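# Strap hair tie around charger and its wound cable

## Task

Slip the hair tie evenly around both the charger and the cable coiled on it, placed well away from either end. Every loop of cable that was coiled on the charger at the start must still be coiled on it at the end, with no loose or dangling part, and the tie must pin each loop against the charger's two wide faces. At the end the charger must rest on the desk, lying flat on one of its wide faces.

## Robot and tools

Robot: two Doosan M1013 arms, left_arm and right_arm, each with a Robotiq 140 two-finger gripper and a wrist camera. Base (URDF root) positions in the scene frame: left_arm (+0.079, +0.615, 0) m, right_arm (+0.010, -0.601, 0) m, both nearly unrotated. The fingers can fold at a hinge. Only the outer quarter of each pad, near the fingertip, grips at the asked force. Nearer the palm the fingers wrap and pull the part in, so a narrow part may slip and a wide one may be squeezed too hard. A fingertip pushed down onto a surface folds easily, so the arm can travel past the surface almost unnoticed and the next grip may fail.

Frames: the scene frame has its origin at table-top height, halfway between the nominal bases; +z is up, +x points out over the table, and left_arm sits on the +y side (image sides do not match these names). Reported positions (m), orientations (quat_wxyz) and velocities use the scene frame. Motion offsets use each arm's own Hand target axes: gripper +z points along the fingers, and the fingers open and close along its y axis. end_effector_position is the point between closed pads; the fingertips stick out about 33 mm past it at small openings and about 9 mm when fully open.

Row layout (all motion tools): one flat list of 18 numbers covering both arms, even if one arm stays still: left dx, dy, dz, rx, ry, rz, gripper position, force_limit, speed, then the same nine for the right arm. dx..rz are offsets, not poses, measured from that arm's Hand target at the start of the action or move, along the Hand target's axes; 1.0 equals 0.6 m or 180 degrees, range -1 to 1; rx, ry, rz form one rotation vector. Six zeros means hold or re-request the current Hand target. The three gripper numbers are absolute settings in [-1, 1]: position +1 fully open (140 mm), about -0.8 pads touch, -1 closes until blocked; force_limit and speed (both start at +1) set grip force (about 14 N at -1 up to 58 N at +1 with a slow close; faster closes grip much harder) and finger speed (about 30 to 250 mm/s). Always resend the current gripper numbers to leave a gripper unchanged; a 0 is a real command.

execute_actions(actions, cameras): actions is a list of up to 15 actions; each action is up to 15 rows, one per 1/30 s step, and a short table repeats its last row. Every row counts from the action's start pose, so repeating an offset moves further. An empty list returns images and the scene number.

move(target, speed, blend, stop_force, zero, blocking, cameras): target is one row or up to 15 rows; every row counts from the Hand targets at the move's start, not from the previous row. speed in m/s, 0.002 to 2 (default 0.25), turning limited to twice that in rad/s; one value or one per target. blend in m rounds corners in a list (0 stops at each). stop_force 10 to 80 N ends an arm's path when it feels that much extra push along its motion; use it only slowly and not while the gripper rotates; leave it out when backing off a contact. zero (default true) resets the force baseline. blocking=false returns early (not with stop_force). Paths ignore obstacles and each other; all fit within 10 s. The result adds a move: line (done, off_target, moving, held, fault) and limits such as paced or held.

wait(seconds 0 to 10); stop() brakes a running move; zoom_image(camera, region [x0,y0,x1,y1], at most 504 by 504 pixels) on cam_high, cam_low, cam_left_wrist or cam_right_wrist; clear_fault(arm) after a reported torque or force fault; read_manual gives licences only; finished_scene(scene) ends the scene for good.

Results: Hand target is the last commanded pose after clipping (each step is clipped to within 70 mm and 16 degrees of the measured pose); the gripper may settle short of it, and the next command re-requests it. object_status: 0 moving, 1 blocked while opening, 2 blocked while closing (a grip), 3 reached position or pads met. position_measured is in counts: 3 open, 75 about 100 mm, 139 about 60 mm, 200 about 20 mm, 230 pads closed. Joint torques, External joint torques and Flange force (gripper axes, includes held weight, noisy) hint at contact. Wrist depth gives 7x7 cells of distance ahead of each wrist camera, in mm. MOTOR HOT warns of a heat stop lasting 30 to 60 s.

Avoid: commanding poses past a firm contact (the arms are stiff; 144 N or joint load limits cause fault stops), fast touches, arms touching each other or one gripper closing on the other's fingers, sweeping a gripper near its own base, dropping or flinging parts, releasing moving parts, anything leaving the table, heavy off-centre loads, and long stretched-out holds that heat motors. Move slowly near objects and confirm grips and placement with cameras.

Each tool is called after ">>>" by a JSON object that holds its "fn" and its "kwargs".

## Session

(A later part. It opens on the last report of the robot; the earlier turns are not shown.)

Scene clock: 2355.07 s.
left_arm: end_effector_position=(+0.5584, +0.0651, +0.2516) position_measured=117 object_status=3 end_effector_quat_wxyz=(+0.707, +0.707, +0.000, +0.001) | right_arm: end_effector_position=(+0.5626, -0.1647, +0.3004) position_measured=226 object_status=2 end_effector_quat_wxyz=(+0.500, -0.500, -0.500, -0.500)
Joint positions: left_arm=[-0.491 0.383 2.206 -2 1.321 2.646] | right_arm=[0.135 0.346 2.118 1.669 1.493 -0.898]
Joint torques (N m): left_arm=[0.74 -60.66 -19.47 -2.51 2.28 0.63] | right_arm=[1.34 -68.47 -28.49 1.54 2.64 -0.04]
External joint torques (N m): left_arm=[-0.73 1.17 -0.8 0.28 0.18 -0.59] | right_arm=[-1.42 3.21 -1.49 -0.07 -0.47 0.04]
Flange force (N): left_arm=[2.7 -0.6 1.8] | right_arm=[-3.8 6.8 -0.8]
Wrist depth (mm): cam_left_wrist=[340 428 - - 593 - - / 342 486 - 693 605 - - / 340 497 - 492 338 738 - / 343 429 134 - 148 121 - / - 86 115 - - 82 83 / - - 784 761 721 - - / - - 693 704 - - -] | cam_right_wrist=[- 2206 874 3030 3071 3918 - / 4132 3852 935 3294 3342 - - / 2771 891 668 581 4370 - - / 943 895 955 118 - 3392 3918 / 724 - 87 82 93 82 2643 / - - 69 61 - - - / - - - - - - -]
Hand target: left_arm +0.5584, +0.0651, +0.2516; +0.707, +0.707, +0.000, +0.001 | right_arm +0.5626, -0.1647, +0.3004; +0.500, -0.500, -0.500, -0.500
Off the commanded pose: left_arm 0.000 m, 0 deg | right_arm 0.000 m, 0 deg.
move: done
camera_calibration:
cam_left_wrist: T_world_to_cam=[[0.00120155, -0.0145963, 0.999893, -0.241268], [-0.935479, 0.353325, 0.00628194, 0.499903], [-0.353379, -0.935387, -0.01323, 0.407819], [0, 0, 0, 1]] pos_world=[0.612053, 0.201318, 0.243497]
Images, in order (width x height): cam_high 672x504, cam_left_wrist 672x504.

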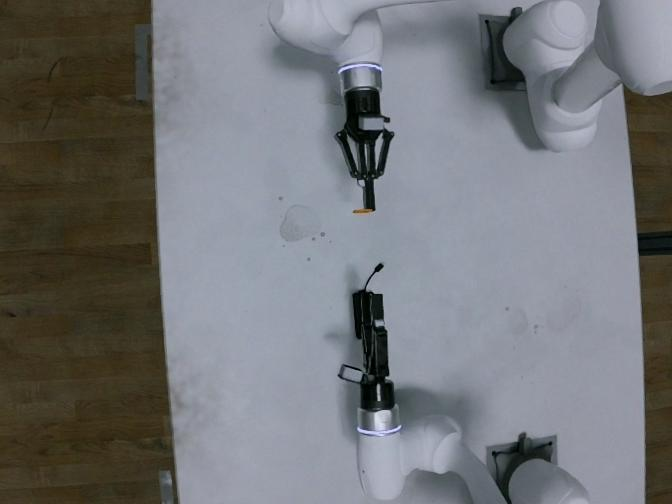

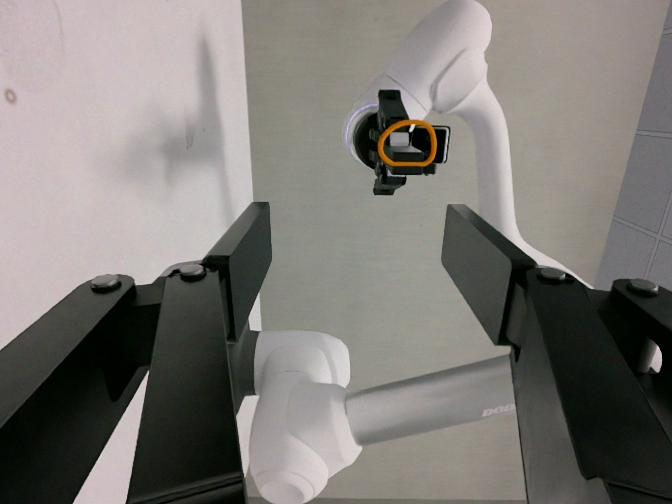

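>>> {"fn": "move", "kwargs": {"target": [0, 0, 0, 0, 0, 0, -0.48, -0.1, -1.0, -0.034, -0.0043, 0.1078, 0.3849, -0.3849, -0.3849, -1.0, -0.1, -1.0], "speed": 0.4, "cameras": ["cam_left_wrist", "cam_right_wrist"]}}

>>> {"fn": "zoom_image", "kwargs": {"camera": "cam_left_wrist", "region": [250, 90, 490, 270]}}

>>> {"fn": "zoom_image", "kwargs": {"camera": "cam_right_wrist", "region": [300, 150, 500, 300]}}

Scene clock: 2370.73 s.
left_arm: end_effector_position=(+0.5584, +0.0651, +0.2516) position_measured=190 object_status=3 end_effector_quat_wxyz=(+0.707, +0.707, +0.000, +0.001) | right_arm: end_effector_position=(+0.5600, -0.1000, +0.2801) position_measured=226 object_status=2 end_effector_quat_wxyz=(+0.000, +0.000, +1.000, +0.000)
Joint positions: left_arm=[-0.491 0.383 2.206 -2 1.321 2.646] | right_arm=[0.703 0.326 1.475 0 1.34 -0.878]
Joint torques (N m): left_arm=[0.8 -60.54 -19.57 -2.43 2.33 0.56] | right_arm=[1.17 -76.9 -39.51 4.32 0.58 -0.02]
External joint torques (N m): left_arm=[-0.74 0.72 -0.94 0.17 0.15 -0.51] | right_arm=[-1.3 2.52 -1.49 -0.08 -0.55 0.02]
Flange force (N): left_arm=[2.3 0.1 1.9] | right_arm=[-6.2 3.3 -0.1]
Wrist depth (mm): cam_left_wrist=[324 478 - - 2789 - - / 342 492 3408 - - 2684 - / 343 458 - - 277 262 267 / 344 427 - 119 128 - - / 328 75 86 922 - 87 76 / - - - - - 63 66 / - - - - - - -] | cam_right_wrist=[369 364 370 359 370 368 373 / 390 390 389 389 390 374 372 / 410 412 412 406 408 415 414 / 431 437 440 118 432 436 188 / 461 450 87 82 93 82 470 / - - 69 61 - - - / - - - - - - -]
Hand target: left_arm +0.5584, +0.0651, +0.2516; +0.707, +0.707, +0.000, +0.001 | right_arm +0.5600, -0.1000, +0.2800; +0.000, +0.000, +1.000, +0.000
Off the commanded pose: left_arm 0.000 m, 0 deg | right_arm 0.000 m, 0 deg.
move: done
camera_calibration:
cam_left_wrist: T_world_to_cam=[[0.00129533, -0.014632, 0.999892, -0.241318], [-0.935479, 0.353325, 0.00638228, 0.499878], [-0.35338, -0.935386, -0.0132302, 0.40782], [0, 0, 0, 1]] pos_world=[0.612053, 0.201318, 0.243497]
cam_right_wrist: T_world_to_cam=[[-0.0327136, 0.999438, 0.00727641, 0.126772], [0.940889, 0.0283398, 0.337526, -0.612394], [0.33713, 0.017888, -0.941288, 0.215124], [0, 0, 0, 1]] pos_world=[0.507817, -0.113194, 0.40827]
Images, in order (width x height): cam_left_wrist 672x504, cam_right_wrist 672x504.

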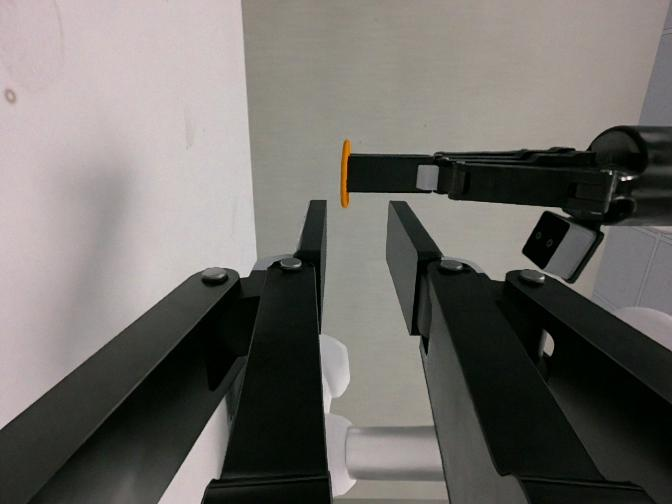

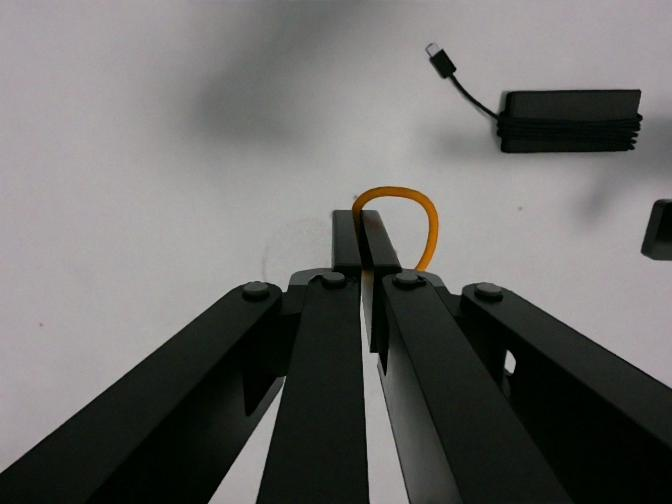

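Scaled by 2.100 from the camera's 672x504 image, which has a finer 960x720 frame.

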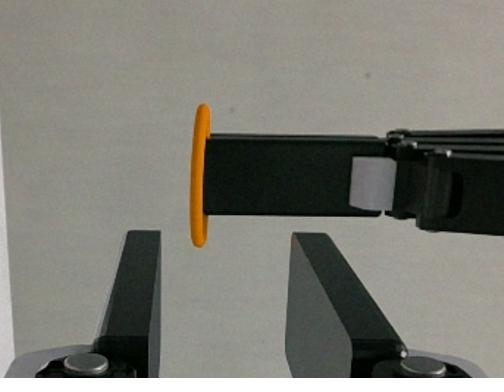

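Scaled by 2.520 from the camera's 672x504 image, which has a finer 960x720 frame.

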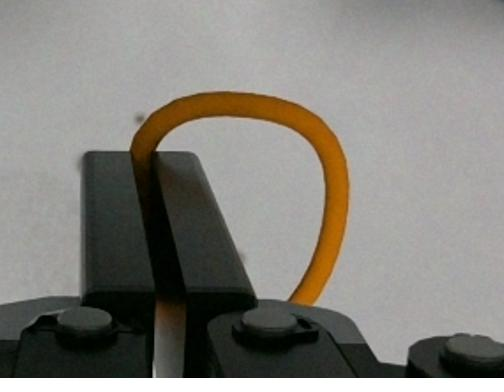

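>>> {"fn": "move", "kwargs": {"target": [0, -0.0092, 0.1480, 0, 0, 0, -0.48, -0.1, -1.0, 0, 0, 0, 0, 0, 0, -1.0, -0.1, -1.0], "speed": 0.12, "cameras": ["cam_left_wrist", "cam_right_wrist"]}}

>>> {"fn": "zoom_image", "kwargs": {"camera": "cam_left_wrist", "region": [270, 130, 450, 265]}}

>>> {"fn": "zoom_image", "kwargs": {"camera": "cam_right_wrist", "region": [300, 150, 500, 300]}}

Scene clock: 2419.37 s.
left_arm: end_effector_position=(+0.5584, -0.0236, +0.2461) position_measured=190 object_status=3 end_effector_quat_wxyz=(+0.707, +0.707, +0.000, +0.001) | right_arm: end_effector_position=(+0.5600, -0.1000, +0.2800) position_measured=226 object_status=2 end_effector_quat_wxyz=(+0.000, +0.000, +1.000, +0.000)
Joint positions: left_arm=[-0.629 0.437 2.127 -2.12 1.243 2.658] | right_arm=[0.703 0.326 1.475 0 1.34 -0.878]
Joint torques (N m): left_arm=[1.77 -67.02 -21.53 -2.61 2.34 0.54] | right_arm=[1.52 -78.06 -39.32 4.5 0.5 -0.07]
External joint torques (N m): left_arm=[-1.76 1.3 -0.12 0.16 0.13 -0.5] | right_arm=[-1.37 3.71 -1.72 -0.24 -0.47 0.07]
Flange force (N): left_arm=[0.2 -1.2 3.1] | right_arm=[-8.0 4.9 -0.1]
Wrist depth (mm): cam_left_wrist=[330 440 753 - 3639 - - / 350 452 - - 2651 3158 3253 / 334 478 730 205 207 203 193 / 333 511 100 119 134 182 175 / 320 75 86 - - 87 71 / - - - 862 - 63 66 / - - - - - - -] | cam_right_wrist=[367 371 369 371 371 371 371 / 390 388 388 388 388 375 383 / 415 407 409 406 408 407 384 / 436 443 437 118 178 156 153 / 460 - 87 82 93 83 463 / - - 69 61 - - - / - - - - - - -]
Hand target: left_arm +0.5584, -0.0237, +0.2461; +0.707, +0.707, +0.000, +0.001 | right_arm +0.5600, -0.1000, +0.2800; +0.000, +0.000, +1.000, +0.000
Off the commanded pose: left_arm 0.000 m, 0 deg | right_arm 0.000 m, 0 deg.
move: done
camera_calibration:
cam_left_wrist: T_world_to_cam=[[0.00129672, -0.0146319, 0.999892, -0.237119], [-0.935512, 0.353238, 0.0063823, 0.531318], [-0.353293, -0.935419, -0.0132302, 0.324635], [0, 0, 0, 1]] pos_world=[0.612053, 0.112519, 0.237997]
cam_right_wrist: T_world_to_cam=[[-0.032808, 0.999435, 0.00724337, 0.126831], [0.940886, 0.0284398, 0.337526, -0.612253], [0.33713, 0.0178887, -0.941288, 0.215064], [0, 0, 0, 1]] pos_world=[0.507717, -0.113194, 0.40817]
Images, in order (width x height): cam_left_wrist 672x504, cam_right_wrist 672x504.

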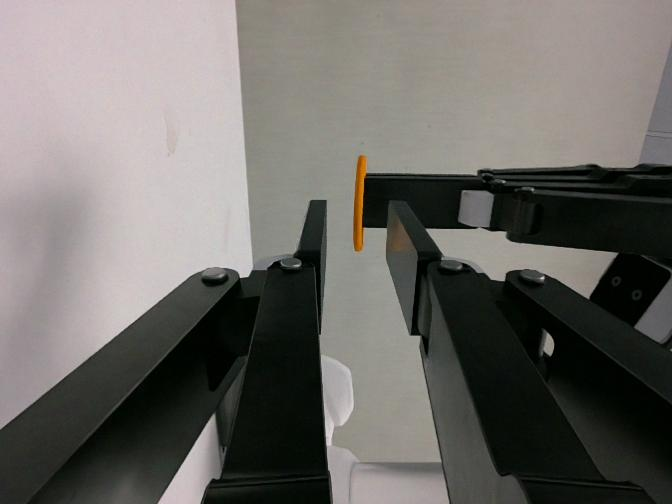

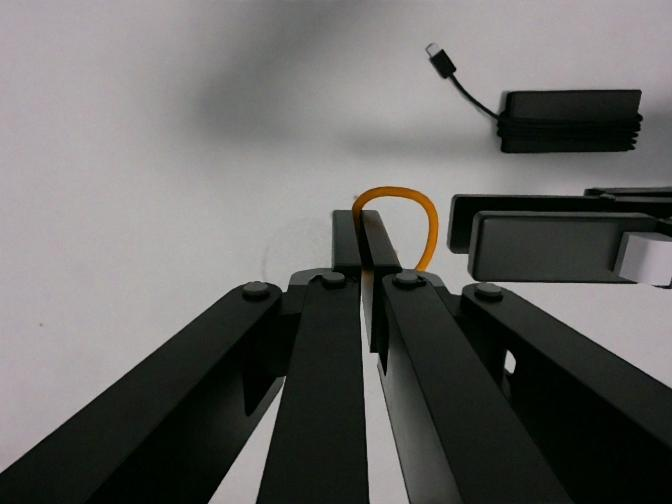

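Scaled by 2.800 from the camera's 672x504 image, which has a finer 960x720 frame.

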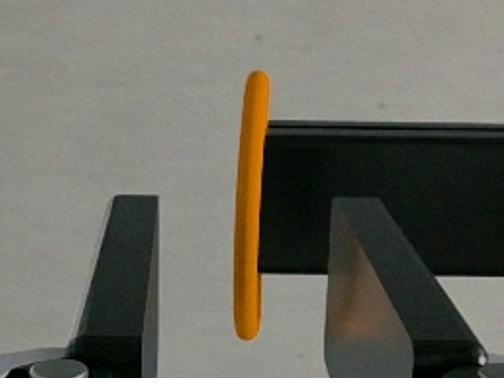

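Scaled by 2.520 from the camera's 672x504 image, which has a finer 960x720 frame.

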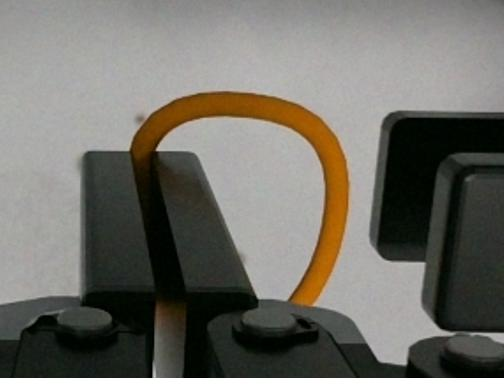

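>>> {"fn": "move", "kwargs": {"target": [[0, 0, 0.0208, 0, 0, 0, -0.48, -0.1, -1.0, 0, 0, 0, 0, 0, 0, -1.0, -0.1, -1.0], [0, 0, 0.0208, 0, 0, 0, -1.0, -0.1, -1.0, 0, 0, 0, 0, 0, 0, -1.0, -0.1, -1.0]], "speed": 0.05, "cameras": ["cam_left_wrist", "cam_right_wrist"]}}

>>> {"fn": "zoom_image", "kwargs": {"camera": "cam_left_wrist", "region": [270, 130, 450, 265]}}

>>> {"fn": "zoom_image", "kwargs": {"camera": "cam_right_wrist", "region": [300, 150, 500, 300]}}

Scene clock: 2447.00 s.
left_arm: end_effector_position=(+0.5584, -0.0362, +0.2461) position_measured=226 object_status=0 end_effector_quat_wxyz=(+0.707, +0.707, +0.000, +0.001) | right_arm: end_effector_position=(+0.5600, -0.1000, +0.2800) position_measured=226 object_status=2 end_effector_quat_wxyz=(+0.000, +0.000, +1.000, +0.000)
Joint positions: left_arm=[-0.646 0.444 2.114 -2.134 1.232 2.658] | right_arm=[0.703 0.326 1.475 0 1.34 -0.878]
Joint torques (N m): left_arm=[0.83 -68.26 -21.46 -2.7 2.43 0.57] | right_arm=[0.95 -77.9 -39.44 4.5 0.58 -0.05]
External joint torques (N m): left_arm=[-0.88 1.54 -0.53 0.21 0.04 -0.52] | right_arm=[-0.94 3.45 -1.67 -0.24 -0.55 0.05]
Flange force (N): left_arm=[2.0 -1.3 2.4] | right_arm=[-7.2 5.0 0.0]
Wrist depth (mm): cam_left_wrist=[329 445 - - - - - / 334 477 - - - - 2825 / 334 476 2587 2863 194 186 182 / 334 478 746 111 189 174 165 / 338 395 81 80 87 78 - / - - - - - 68 63 / - - - - - - -] | cam_right_wrist=[369 369 370 371 371 369 372 / 394 390 389 390 390 370 374 / 412 410 411 407 409 407 405 / 421 438 429 118 171 169 156 / 462 453 87 82 93 83 467 / - - 69 61 - - - / - - - - - - -]
Hand target: left_arm +0.5584, -0.0362, +0.2461; +0.707, +0.707, +0.000, +0.001 | right_arm +0.5600, -0.1000, +0.2800; +0.000, +0.000, +1.000, +0.000
Off the commanded pose: left_arm 0.000 m, 0 deg | right_arm 0.000 m, 0 deg.
move: done
camera_calibration:
cam_left_wrist: T_world_to_cam=[[0.00129533, -0.014632, 0.999892, -0.237301], [-0.935479, 0.353325, 0.00638228, 0.535705], [-0.35338, -0.935386, -0.0132302, 0.312992], [0, 0, 0, 1]] pos_world=[0.612053, 0.100018, 0.237997]
cam_right_wrist: T_world_to_cam=[[-0.032808, 0.999435, 0.00724337, 0.126831], [0.940886, 0.0284398, 0.337526, -0.612253], [0.33713, 0.0178887, -0.941288, 0.215064], [0, 0, 0, 1]] pos_world=[0.507717, -0.113194, 0.40817]
Images, in order (width x height): cam_left_wrist 672x504, cam_right_wrist 672x504.

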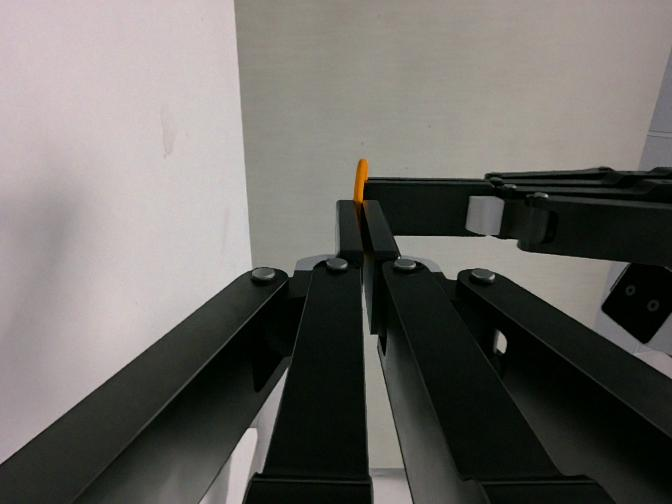

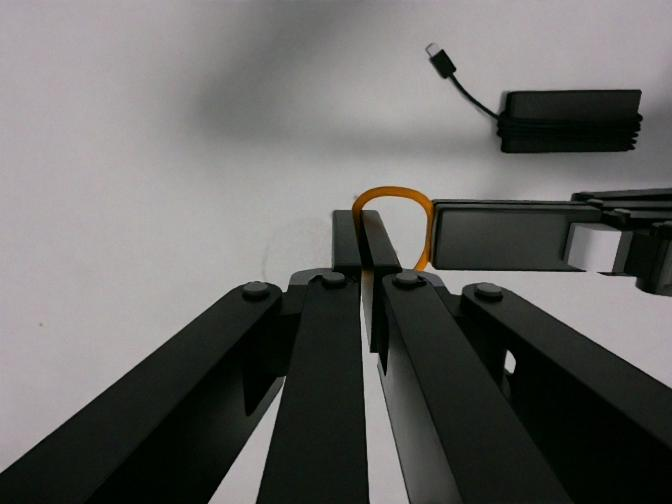

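Scaled by 2.800 from the camera's 672x504 image, which has a finer 960x720 frame.

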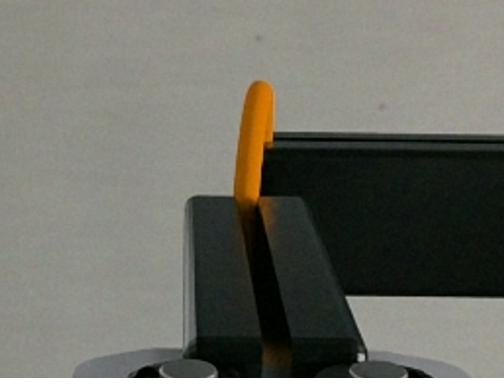

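Scaled by 2.520 from the camera's 672x504 image, which has a finer 960x720 frame.

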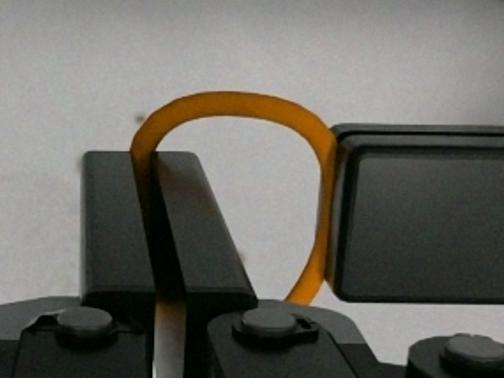

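>>> {"fn": "move", "kwargs": {"target": [[0, 0, 0, 0, 0, 0, -0.6, -0.1, -1.0, 0, 0, 0, 0, 0, 0, -1.0, -0.1, -1.0], [0, 0, 0.0055, 0, 0, 0, -0.6, -0.1, -1.0, 0, 0, 0, 0, 0, 0, -1.0, -0.1, -1.0], [0, 0, 0.0055, 0, 0, 0, -1.0, -0.05, -1.0, 0, 0, 0, 0, 0, 0, -1.0, -0.1, -1.0]], "speed": 0.03, "cameras": ["cam_right_wrist"]}}

>>> {"fn": "zoom_image", "kwargs": {"camera": "cam_right_wrist", "region": [300, 150, 500, 300]}}

Scene clock: 2460.50 s.
left_arm: end_effector_position=(+0.5584, -0.0395, +0.2461) position_measured=226 object_status=0 end_effector_quat_wxyz=(+0.707, +0.707, +0.000, +0.001) | right_arm: end_effector_position=(+0.5600, -0.1000, +0.2800) position_measured=226 object_status=2 end_effector_quat_wxyz=(+0.000, +0.000, +1.000, +0.000)
Joint positions: left_arm=[-0.651 0.446 2.11 -2.138 1.229 2.658] | right_arm=[0.703 0.326 1.475 0 1.34 -0.878]
Joint torques (N m): left_arm=[0.55 -68.03 -21.72 -2.77 2.34 0.56] | right_arm=[1.3 -77.65 -39.35 4.47 0.7 0.01]
External joint torques (N m): left_arm=[-0.53 0.65 -0.44 0.26 0.14 -0.51] | right_arm=[-1.36 3.29 -1.62 -0.23 -0.66 -0.01]
Flange force (N): left_arm=[1.5 0.0 1.2] | right_arm=[-7.3 4.2 0.2]
Wrist depth (mm): cam_left_wrist=[330 477 709 2651 2526 2237 1883 / 331 483 775 2619 2789 2526 - / 356 484 764 3834 190 202 181 / 350 457 - 111 188 174 162 / 337 - 81 81 87 78 579 / - - - - - 68 63 / - - - - - - -] | cam_right_wrist=[368 369 371 369 370 368 373 / 391 390 393 390 386 374 368 / 412 411 411 412 406 402 383 / 435 435 437 118 168 168 155 / 465 451 88 82 93 82 469 / - - 69 61 - - - / - - - - - - -]
Hand target: left_arm +0.5584, -0.0395, +0.2461; +0.707, +0.707, +0.000, +0.001 | right_arm +0.5600, -0.1000, +0.2800; +0.000, +0.000, +1.000, +0.000
Off the commanded pose: left_arm 0.000 m, 0 deg | right_arm 0.000 m, 0 deg.
move: done
camera_calibration:
cam_right_wrist: T_world_to_cam=[[-0.032808, 0.999435, 0.00724337, 0.126831], [0.940886, 0.0284398, 0.337526, -0.612253], [0.33713, 0.0178887, -0.941288, 0.215064], [0, 0, 0, 1]] pos_world=[0.507717, -0.113194, 0.40817]
Images, in order (width x height): cam_right_wrist 672x504.

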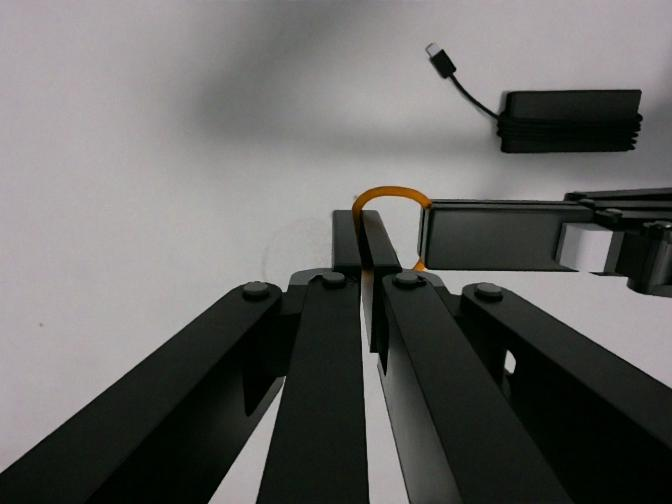

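Scaled by 2.520 from the camera's 672x504 image, which has a finer 960x720 frame.

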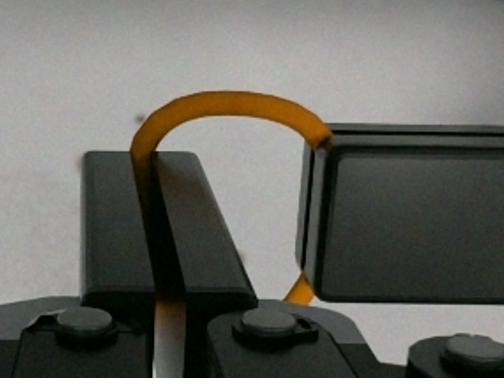

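>>> {"fn": "move", "kwargs": {"target": [[0, 0, 0, 0, 0, 0, -1.0, -0.05, -1.0, 0, 0, 0, 0, 0, 0, -0.68, -0.1, -1.0], [0, 0, 0, 0, 0, 0, -1.0, -0.05, -1.0, 0, 0, -0.09, 0, 0, 0, -0.68, -0.1, -1.0], [0, 0, 0, 0, 0, 0, -1.0, -0.05, -1.0, 0, 0, -0.09, 0, 0, 0, -1.0, -1.0, 0.0]], "speed": 0.05, "cameras": ["cam_left_wrist", "cam_right_wrist"]}}

>>> {"fn": "zoom_image", "kwargs": {"camera": "cam_left_wrist", "region": [270, 100, 450, 265]}}

>>> {"fn": "zoom_image", "kwargs": {"camera": "cam_right_wrist", "region": [280, 120, 500, 285]}}

Scene clock: 2481.90 s.
left_arm: end_effector_position=(+0.5584, -0.0395, +0.2461) position_measured=226 object_status=2 end_effector_quat_wxyz=(+0.707, +0.707, +0.000, +0.001) | right_arm: end_effector_position=(+0.5599, -0.1000, +0.3340) position_measured=233 object_status=3 end_effector_quat_wxyz=(+0.000, +0.000, +1.000, +0.000)
Joint positions: left_arm=[-0.651 0.446 2.11 -2.138 1.229 2.658] | right_arm=[0.703 0.31 1.398 0 1.433 -0.878]
Joint torques (N m): left_arm=[0.71 -68.78 -21.72 -2.78 2.36 0.55] | right_arm=[1.3 -76.43 -39.99 4.55 0.64 -0.09]
External joint torques (N m): left_arm=[-0.74 1.58 -0.44 0.27 0.12 -0.5] | right_arm=[-1.12 3.14 -1.7 -0.23 -0.61 0.09]
Flange force (N): left_arm=[2.1 -1.5 2.0] | right_arm=[-7.1 4.6 -0.8]
Wrist depth (mm): cam_left_wrist=[334 504 716 2526 - - - / 331 480 976 - - 2360 - / 334 485 - - - 193 189 / 337 485 733 111 104 193 182 / 338 395 81 81 87 78 - / - - - - - 69 63 / - - - - - - -] | cam_right_wrist=[420 427 416 425 419 418 421 / 440 442 439 442 441 422 444 / 468 467 473 466 226 245 256 / 492 497 494 118 487 496 200 / 511 - 87 82 94 83 527 / - - 71 61 - - - / - - - - - - -]
Hand target: left_arm +0.5584, -0.0395, +0.2461; +0.707, +0.707, +0.000, +0.001 | right_arm +0.5600, -0.1000, +0.3340; +0.000, +0.000, +1.000, +0.000
Off the commanded pose: left_arm 0.000 m, 0 deg | right_arm 0.000 m, 0 deg.
move: done
camera_calibration:
cam_left_wrist: T_world_to_cam=[[0.00129533, -0.014632, 0.999892, -0.237349], [-0.935479, 0.353325, 0.00638228, 0.536871], [-0.35338, -0.935386, -0.0132302, 0.309905], [0, 0, 0, 1]] pos_world=[0.612053, 0.0967183, 0.237997]
cam_right_wrist: T_world_to_cam=[[-0.032808, 0.999435, 0.00724337, 0.12644], [0.940886, 0.0284398, 0.337526, -0.63048], [0.33713, 0.0178887, -0.941288, 0.265893], [0, 0, 0, 1]] pos_world=[0.507717, -0.113194, 0.46217]
Images, in order (width x height): cam_left_wrist 672x504, cam_right_wrist 672x504.

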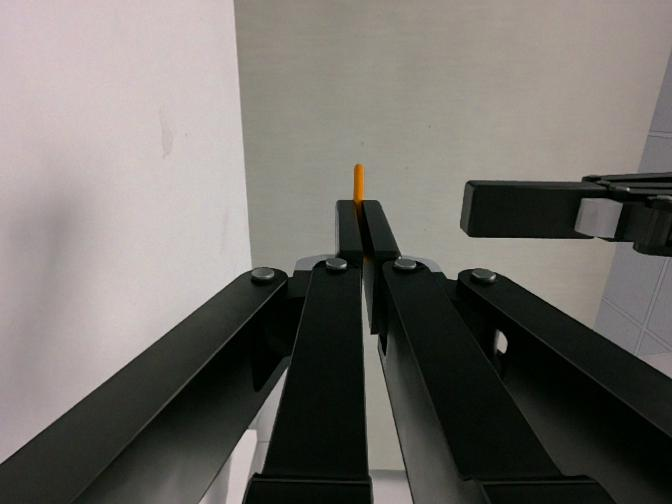

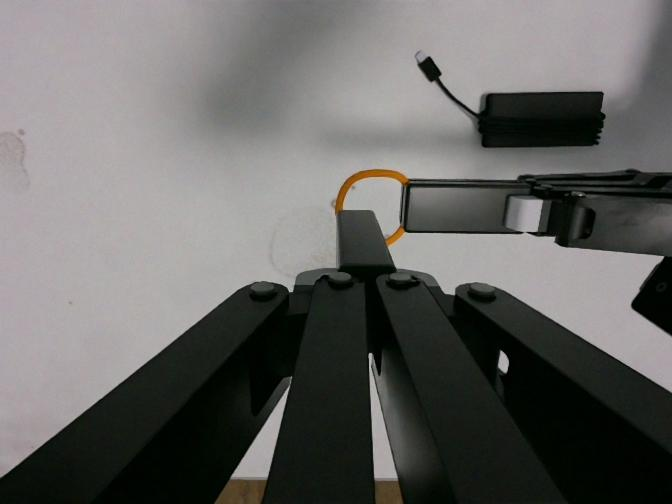

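Scaled by 2.800 from the camera's 672x504 image, which has a finer 960x720 frame.

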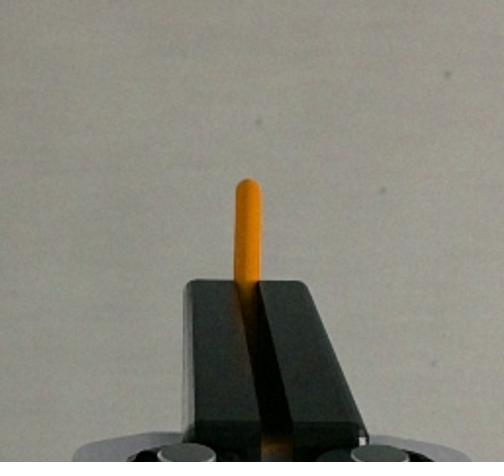

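Scaled by 2.291 from the camera's 672x504 image, which has a finer 960x720 frame.

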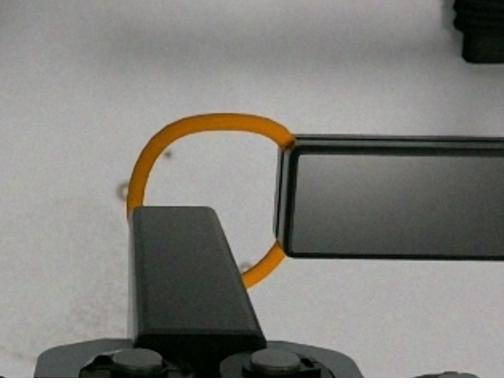

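>>> {"fn": "move", "kwargs": {"target": [0, 0, 0, 0, 0, 0, -1.0, -0.05, -1.0, 0, 0.025, 0.06, 0, 0, 0, -1.0, -1.0, 0.0], "speed": 0.08, "cameras": ["cam_left_wrist", "cam_right_wrist"]}}

>>> {"fn": "zoom_image", "kwargs": {"camera": "cam_right_wrist", "region": [280, 120, 480, 270]}}

>>> {"fn": "zoom_image", "kwargs": {"camera": "cam_left_wrist", "region": [310, 120, 490, 255]}}

Scene clock: 2579.27 s.
left_arm: end_effector_position=(+0.5584, -0.0395, +0.2461) position_measured=226 object_status=2 end_effector_quat_wxyz=(+0.707, +0.707, +0.000, +0.001) | right_arm: end_effector_position=(+0.5600, -0.0850, +0.2981) position_measured=233 object_status=3 end_effector_quat_wxyz=(+0.000, +0.000, +1.000, +0.000)
Joint positions: left_arm=[-0.651 0.446 2.11 -2.138 1.229 2.658] | right_arm=[0.719 0.336 1.428 0 1.377 -0.863]
Joint torques (N m): left_arm=[0.61 -68.71 -21.61 -2.74 2.35 0.52] | right_arm=[1.45 -78.78 -39.4 4.47 0.6 -0.03]
External joint torques (N m): left_arm=[-0.6 1.18 -0.67 0.21 0.14 -0.47] | right_arm=[-1.47 3.15 -1.9 -0.2 -0.57 0.03]
Flange force (N): left_arm=[2.2 -0.9 1.9] | right_arm=[-7.7 4.6 -0.7]
Wrist depth (mm): cam_left_wrist=[329 444 880 - - - - / 334 453 810 - - - - / 331 451 778 - 179 177 214 / 334 483 756 111 179 181 155 / 338 396 81 81 87 81 - / - - - - - 69 63 / - - - - - - -] | cam_right_wrist=[387 392 386 395 386 387 386 / 411 407 405 407 408 389 405 / - 429 428 423 422 422 422 / 455 456 - 118 186 177 159 / 485 478 87 82 94 82 481 / - - 71 61 - - - / - - - - - - -]
Hand target: left_arm +0.5584, -0.0395, +0.2461; +0.707, +0.707, +0.000, +0.001 | right_arm +0.5600, -0.0850, +0.2980; +0.000, +0.000, +1.000, +0.000
Off the commanded pose: left_arm 0.000 m, 0 deg | right_arm 0.000 m, 0 deg.
move: done
camera_calibration:
cam_left_wrist: T_world_to_cam=[[0.00129533, -0.014632, 0.999892, -0.237349], [-0.935479, 0.353325, 0.00638228, 0.536871], [-0.35338, -0.935386, -0.0132302, 0.309905], [0, 0, 0, 1]] pos_world=[0.612053, 0.0967183, 0.237997]
cam_right_wrist: T_world_to_cam=[[-0.0328403, 0.999434, 0.00733792, 0.111684], [0.940885, 0.0284383, 0.337529, -0.61879], [0.337129, 0.0179887, -0.941287, 0.231842], [0, 0, 0, 1]] pos_world=[0.507718, -0.0981937, 0.42627]
Images, in order (width x height): cam_left_wrist 672x504, cam_right_wrist 672x504.

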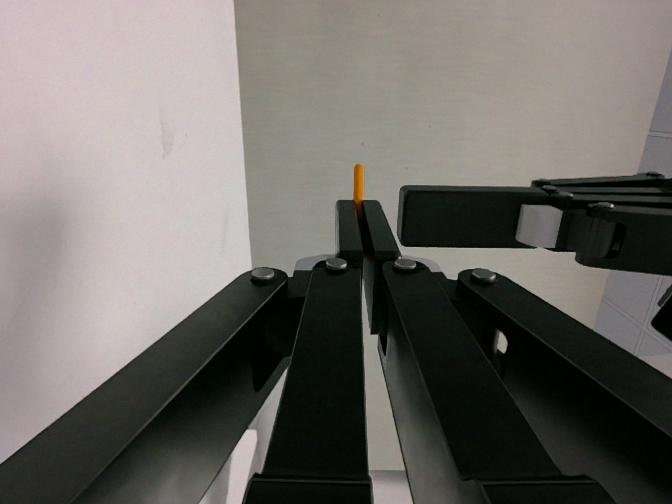

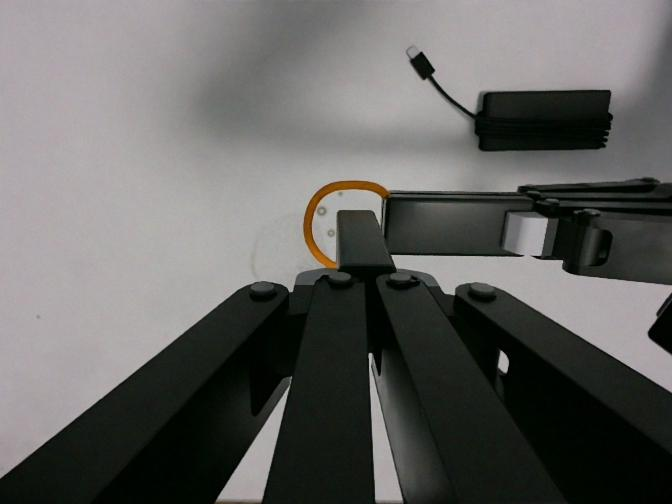

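Scaled by 2.520 from the camera's 672x504 image, which has a finer 960x720 frame.

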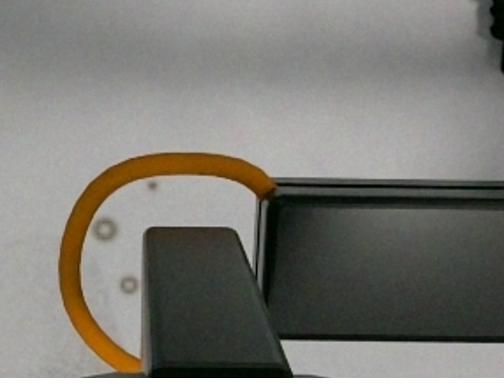

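Scaled by 2.800 from the camera's 672x504 image, which has a finer 960x720 frame.

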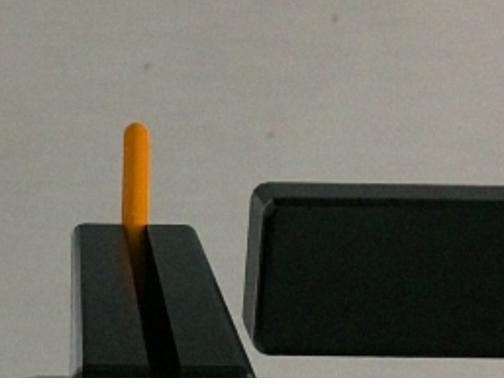

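>>> {"fn": "move", "kwargs": {"target": [[0, 0, 0, 0, 0, 0, -1.0, -0.05, -1.0, 0.0012, -0.0033, 0.0468, 0, 0, 0, -1.0, -1.0, 0.0], [0, 0, 0, 0, 0, 0, -1.0, -0.05, -1.0, 0.0012, -0.0133, 0.0468, 0, 0, 0, -1.0, -1.0, 0.0], [0, 0, 0, 0, 0, 0, -1.0, -0.05, -1.0, 0.0012, -0.0133, 0.0468, 0, 0, 0, -0.5635, 0.5, -1.0]], "speed": 0.04, "cameras": ["cam_left_wrist", "cam_right_wrist"]}}

>>> {"fn": "zoom_image", "kwargs": {"camera": "cam_right_wrist", "region": [260, 140, 480, 305]}}

>>> {"fn": "zoom_image", "kwargs": {"camera": "cam_left_wrist", "region": [290, 120, 470, 255]}}

Scene clock: 2622.67 s.
left_arm: end_effector_position=(+0.5584, -0.0395, +0.2461) position_measured=226 object_status=2 end_effector_quat_wxyz=(+0.707, +0.707, +0.000, +0.001) | right_arm: end_effector_position=(+0.5593, -0.0930, +0.2700) position_measured=200 object_status=0 end_effector_quat_wxyz=(+0.000, +0.000, +1.000, +0.000)
Joint positions: left_arm=[-0.651 0.446 2.11 -2.138 1.229 2.658] | right_arm=[0.711 0.336 1.479 0 1.326 -0.87]
Joint torques (N m): left_arm=[1.84 -68.23 -21.06 -2.59 2.35 0.54] | right_arm=[0.01 -78.71 -38.74 4.01 0.87 -0.13]
External joint torques (N m): left_arm=[-1.84 0.84 -1.17 0.07 0.14 -0.49] | right_arm=[0.17 3.36 -2.19 0.23 -0.84 0.13]
Flange force (N): left_arm=[1.3 -0.2 4.1] | right_arm=[-6.7 6.8 -0.1]
Wrist depth (mm): cam_left_wrist=[329 433 - 2169 2789 - - / 332 476 753 - - - 3579 / 334 423 946 201 174 201 195 / 333 484 - 111 167 157 148 / 321 398 80 81 87 78 2825 / - - - - - 68 63 / - - - - - - -] | cam_right_wrist=[361 360 357 359 361 359 362 / 379 379 385 380 381 360 365 / 402 399 401 400 399 399 399 / 426 428 419 414 154 156 148 / 446 81 93 443 95 89 452 / - - 61 64 - 76 - / - - - - - - -]
Hand target: left_arm +0.5584, -0.0395, +0.2461; +0.707, +0.707, +0.000, +0.001 | right_arm +0.5593, -0.0930, +0.2700; +0.000, +0.000, +1.000, +0.000
Off the commanded pose: left_arm 0.000 m, 0 deg | right_arm 0.000 m, 0 deg.
move: done
camera_calibration:
cam_left_wrist: T_world_to_cam=[[0.00129533, -0.014632, 0.999892, -0.237349], [-0.935479, 0.353325, 0.00638228, 0.536871], [-0.35338, -0.935386, -0.0132302, 0.309905], [0, 0, 0, 1]] pos_world=[0.612053, 0.0967183, 0.237997]
cam_right_wrist: T_world_to_cam=[[-0.0328075, 0.999435, 0.00724027, 0.119885], [0.940855, 0.0284387, 0.337615, -0.608438], [0.337219, 0.0178884, -0.941256, 0.205704], [0, 0, 0, 1]] pos_world=[0.507018, -0.106194, 0.39817]
Images, in order (width x height): cam_left_wrist 672x504, cam_right_wrist 672x504.

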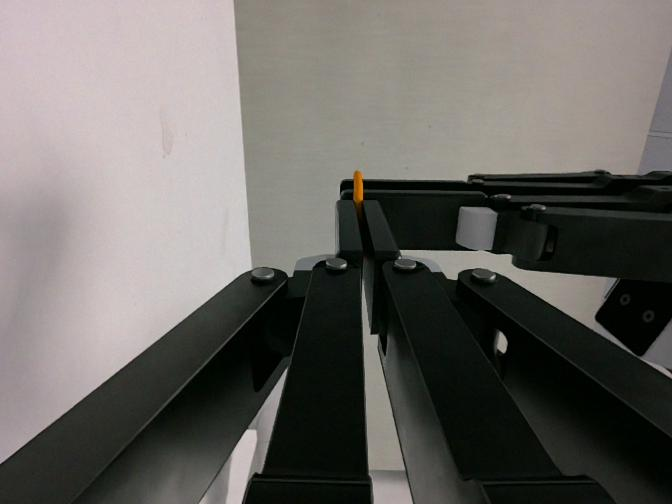

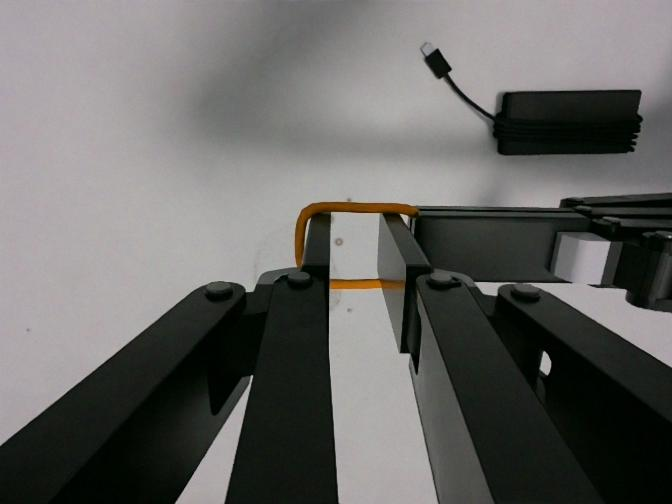

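Scaled by 2.291 from the camera's 672x504 image, which has a finer 960x720 frame.

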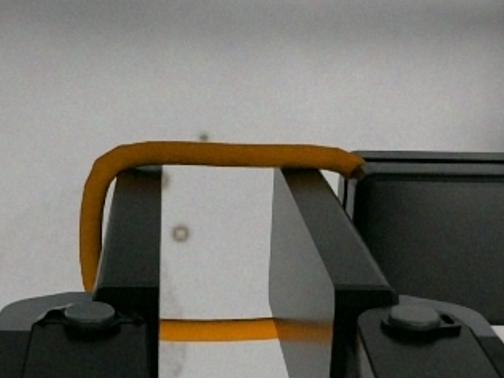

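Scaled by 2.800 from the camera's 672x504 image, which has a finer 960x720 frame.

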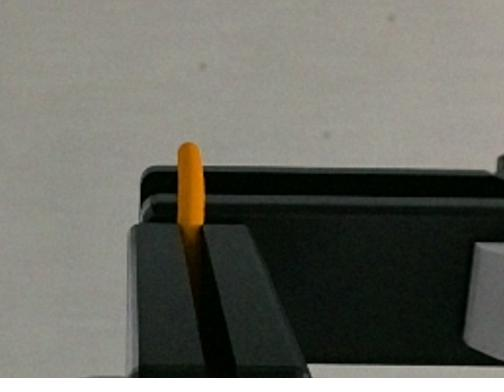

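>>> {"fn": "move", "kwargs": {"target": [[0, 0, 0, 0, 0, 0, -1.0, -0.05, -1.0, 0, 0, 0, 0, 0, 0, -0.7, 0.5, -1.0], [0, 0, 0, 0, 0, 0, -1.0, -0.05, -1.0, 0, 0, 0.0092, 0, 0, 0, -0.7, 0.5, -1.0], [0, 0, 0, 0, 0, 0, -1.0, -0.05, -1.0, 0, 0, 0.0092, 0, 0, 0, -0.5635, 0.5, -1.0], [0, 0, 0, 0, 0, 0, -0.6, -0.05, -1.0, 0, 0, 0.0092, 0, 0, 0, -0.5635, 0.5, -1.0], [0, 0, -0.1167, 0, 0, 0, -0.6, -0.05, -1.0, 0, 0, 0.0092, 0, 0, 0, -0.5635, 0.5, -1.0]], "speed": [0.05, 0.03, 0.05, 0.05, 0.08], "cameras": ["cam_left_wrist", "cam_right_wrist"]}}

>>> {"fn": "zoom_image", "kwargs": {"camera": "cam_right_wrist", "region": [260, 140, 480, 305]}}

>>> {"fn": "zoom_image", "kwargs": {"camera": "cam_left_wrist", "region": [290, 100, 490, 250]}}

Scene clock: 2677.73 s.
left_arm: end_effector_position=(+0.5584, +0.0305, +0.2461) position_measured=205 object_status=3 end_effector_quat_wxyz=(+0.707, +0.707, +0.000, +0.001) | right_arm: end_effector_position=(+0.5593, -0.0930, +0.2644) position_measured=200 object_status=3 end_effector_quat_wxyz=(+0.000, +0.000, +1.000, +0.000)
Joint positions: left_arm=[-0.547 0.409 2.179 -2.051 1.293 2.658] | right_arm=[0.711 0.339 1.486 0 1.316 -0.87]
Joint torques (N m): left_arm=[-1.33 -64.05 -19.56 -2.48 2.34 0.52] | right_arm=[1.3 -78.81 -38.96 4.43 0.55 -0.03]
External joint torques (N m): left_arm=[1.34 2.01 -0.87 0.19 0.14 -0.47] | right_arm=[-1.47 3.53 -1.79 -0.22 -0.53 0.03]
Flange force (N): left_arm=[5.3 -2.2 -0.8] | right_arm=[-7.9 4.7 0.0]
Wrist depth (mm): cam_left_wrist=[333 471 804 - - - - / 334 476 - - - - - / 318 473 - 243 240 217 227 / 336 450 748 110 108 214 234 / 336 75 86 81 87 81 76 / - - - - - 72 63 / - 64 - - - - -] | cam_right_wrist=[356 354 356 355 356 357 356 / 374 374 374 374 377 367 367 / 395 395 397 390 392 398 393 / 419 426 428 412 410 421 148 / 440 81 93 438 95 89 435 / - - 61 64 - 76 - / - - - - - - -]
Hand target: left_arm +0.5584, +0.0306, +0.2461; +0.707, +0.707, +0.000, +0.001 | right_arm +0.5593, -0.0930, +0.2644; +0.000, +0.000, +1.000, +0.000
Off the commanded pose: left_arm 0.000 m, 0 deg | right_arm 0.000 m, 0 deg.
move: done
camera_calibration:
cam_left_wrist: T_world_to_cam=[[0.001295, -0.0146318, 0.999892, -0.236325], [-0.935479, 0.353325, 0.00638193, 0.512138], [-0.35338, -0.935386, -0.0132302, 0.375382], [0, 0, 0, 1]] pos_world=[0.612053, 0.166718, 0.237997]
cam_right_wrist: T_world_to_cam=[[-0.032808, 0.999435, 0.00724337, 0.119925], [0.940886, 0.0284398, 0.337526, -0.606528], [0.33713, 0.0178887, -0.941288, 0.20049], [0, 0, 0, 1]] pos_world=[0.507017, -0.106194, 0.39257]
Images, in order (width x height): cam_left_wrist 672x504, cam_right_wrist 672x504.

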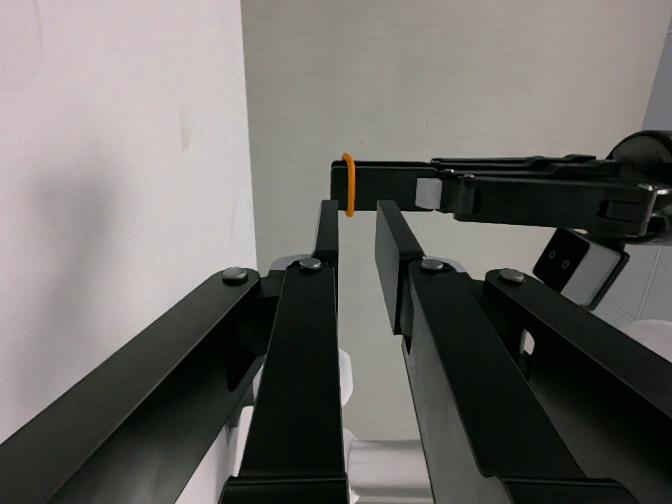

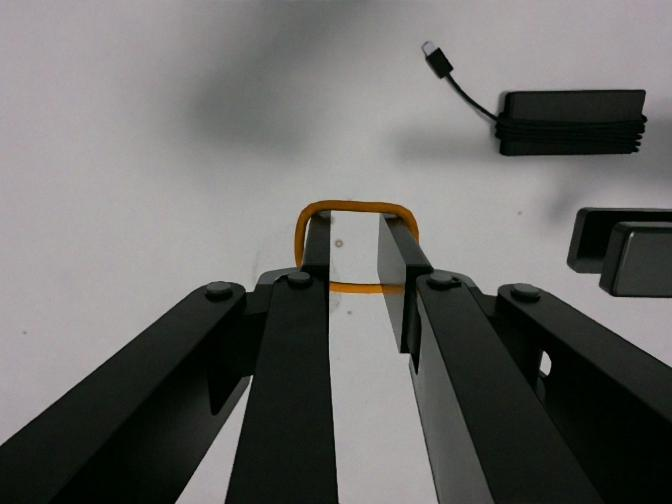

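Scaled by 2.291 from the camera's 672x504 image, which has a finer 960x720 frame.

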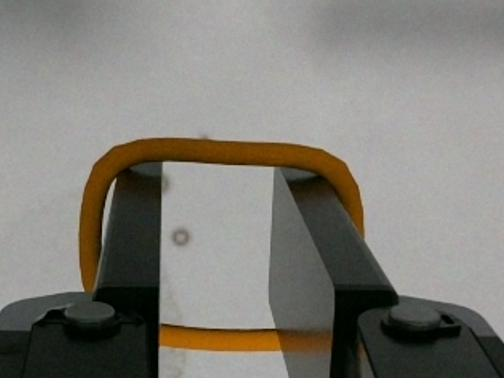

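Scaled by 2.520 from the camera's 672x504 image, which has a finer 960x720 frame.

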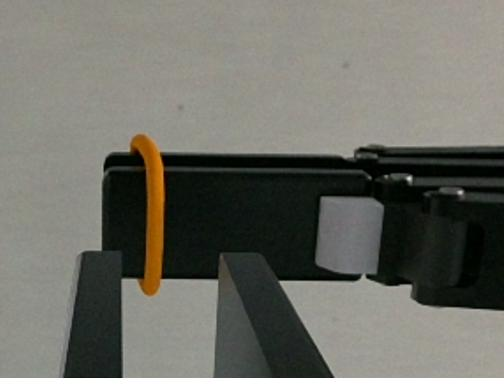

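>>> {"fn": "move", "kwargs": {"target": [[0, 0, 0, 0, 0, 0, -0.6, -0.05, -1.0, -0.0678, -0.1783, 0.1907, 0, 0, 0, -0.5635, 0.5, -1.0], [-0.0638, -0.1268, -0.0492, 0.3849, -0.3849, 0.3849, 0.1, 0.0, 0.0, -0.0678, -0.1783, 0.36, 0, 0, 0, -0.5635, 0.5, -1.0], [-0.0638, -0.3427, -0.0492, 0.3849, -0.3849, 0.3849, 0.1, 0.0, 0.0, -0.0678, -0.1783, 0.36, 0, 0, 0, -0.5635, 0.5, -1.0]], "speed": [0.2, 0.4, 0.12], "blend": [0.03, 0, 0], "cameras": ["cam_left_wrist", "cam_right_wrist"]}}

>>> {"fn": "zoom_image", "kwargs": {"camera": "cam_left_wrist", "region": [260, 160, 460, 460]}}

Scene clock: 2720.73 s.
left_arm: end_effector_position=(+0.5222, +0.0585, +0.1735) position_measured=205 object_status=3 end_effector_quat_wxyz=(+0.031, +0.721, -0.693, +0.002) | right_arm: end_effector_position=(+0.6001, -0.1998, +0.0484) position_measured=200 object_status=3 end_effector_quat_wxyz=(+0.000, +0.000, +1.000, +0.000)
Joint positions: left_arm=[-0.918 0.328 1.675 -0.067 1.127 2.211] | right_arm=[0.559 0.438 1.77 0 0.932 -1.022]
Joint torques (N m): left_arm=[0.74 -73.82 -38.45 3.7 -0.17 0.53] | right_arm=[1.22 -81.04 -32.11 3.62 0.55 -0.01]
External joint torques (N m): left_arm=[-0.85 2.01 0.16 0.05 0.1 -0.52] | right_arm=[-1.45 2.92 -1.89 -0.12 -0.53 0.01]
Flange force (N): left_arm=[3.2 -0.1 1.4] | right_arm=[-7.2 2.4 2.5]
Wrist depth (mm): cam_left_wrist=[266 269 270 275 279 278 280 / 280 283 287 289 295 295 295 / 298 295 303 301 310 312 315 / 327 318 318 101 135 331 338 / 329 75 86 81 87 81 351 / - - - - - 72 63 / - 64 - - - - -] | cam_right_wrist=[161 161 162 162 162 162 162 / 170 170 170 171 171 171 171 / 179 180 180 178 180 181 183 / 191 190 188 188 187 191 191 / 202 87 93 198 - 89 201 / - - 61 214 - 76 - / - - - - - - -]
Hand target: left_arm +0.5222, +0.0586, +0.1734; +0.031, +0.721, -0.693, +0.002 (not the last commanded pose) | right_arm +0.6001, -0.1998, +0.0484; +0.000, +0.000, +1.000, +0.000
Tool commands: left_gripper/position=-0.6 left_gripper/force_limit=-0.05 left_gripper/speed=-1.0 right_gripper/position=-0.5635 right_gripper/force_limit=+0.5 right_gripper/speed=-1.0
Off the commanded pose: left_arm 0.133 m, 4 deg | right_arm 0.000 m, 0 deg.
move: held (left_arm; a check stopped the path); path passed 1 of 3 targets; target 2's new numbers were not sent; limits=held
pose unreachable (left arm): on one or more control steps of this call, first in action 0 (counted from 0), this arm could not follow its commanded pose, so it was not sent that pose on those steps. It may still have moved: this result reports where it is.
cause: moving toward the commanded pose would bring a part of the arm too close to another arm (a part of this arm just beyond joint 6 (wrist roll) and a part of the right arm just beyond its joint 4 (forearm roll), 17 mm apart when this arm was first held).
camera_calibration:
cam_left_wrist: T_world_to_cam=[[-0.998743, -0.0419141, 0.0274792, 0.529291], [-0.0313174, 0.949974, 0.310754, -0.090938], [-0.0391295, 0.309503, -0.950093, 0.31337], [0, 0, 0, 1]] pos_world=[0.53804, 0.0115844, 0.311446]
cam_right_wrist: T_world_to_cam=[[-0.032808, 0.999435, 0.00724337, 0.229568], [0.940886, 0.0284398, 0.337526, -0.568973], [0.33713, 0.0178887, -0.941288, -0.0146722], [0, 0, 0, 1]] pos_world=[0.547817, -0.212994, 0.17657]
Images, in order (width x height): cam_left_wrist 672x504, cam_right_wrist 672x504.

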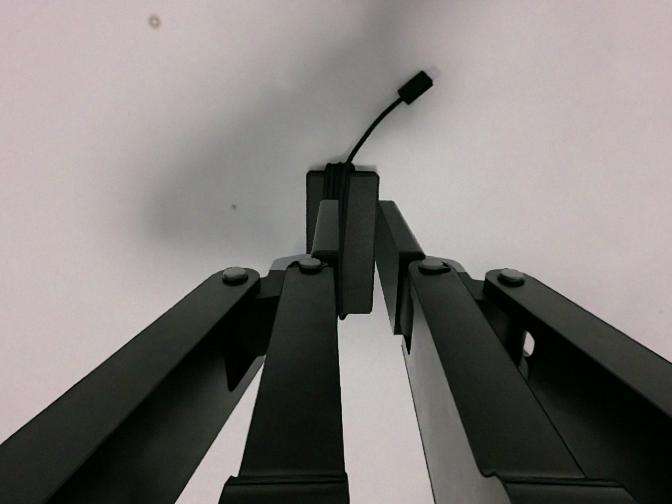

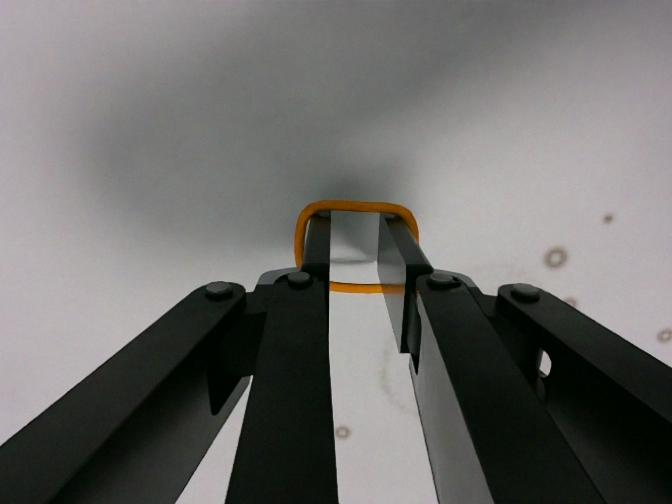

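Scaled by 1.680 from the camera's 672x504 image, which has a finer 960x720 frame.

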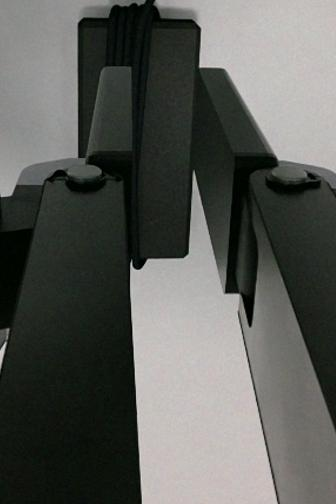

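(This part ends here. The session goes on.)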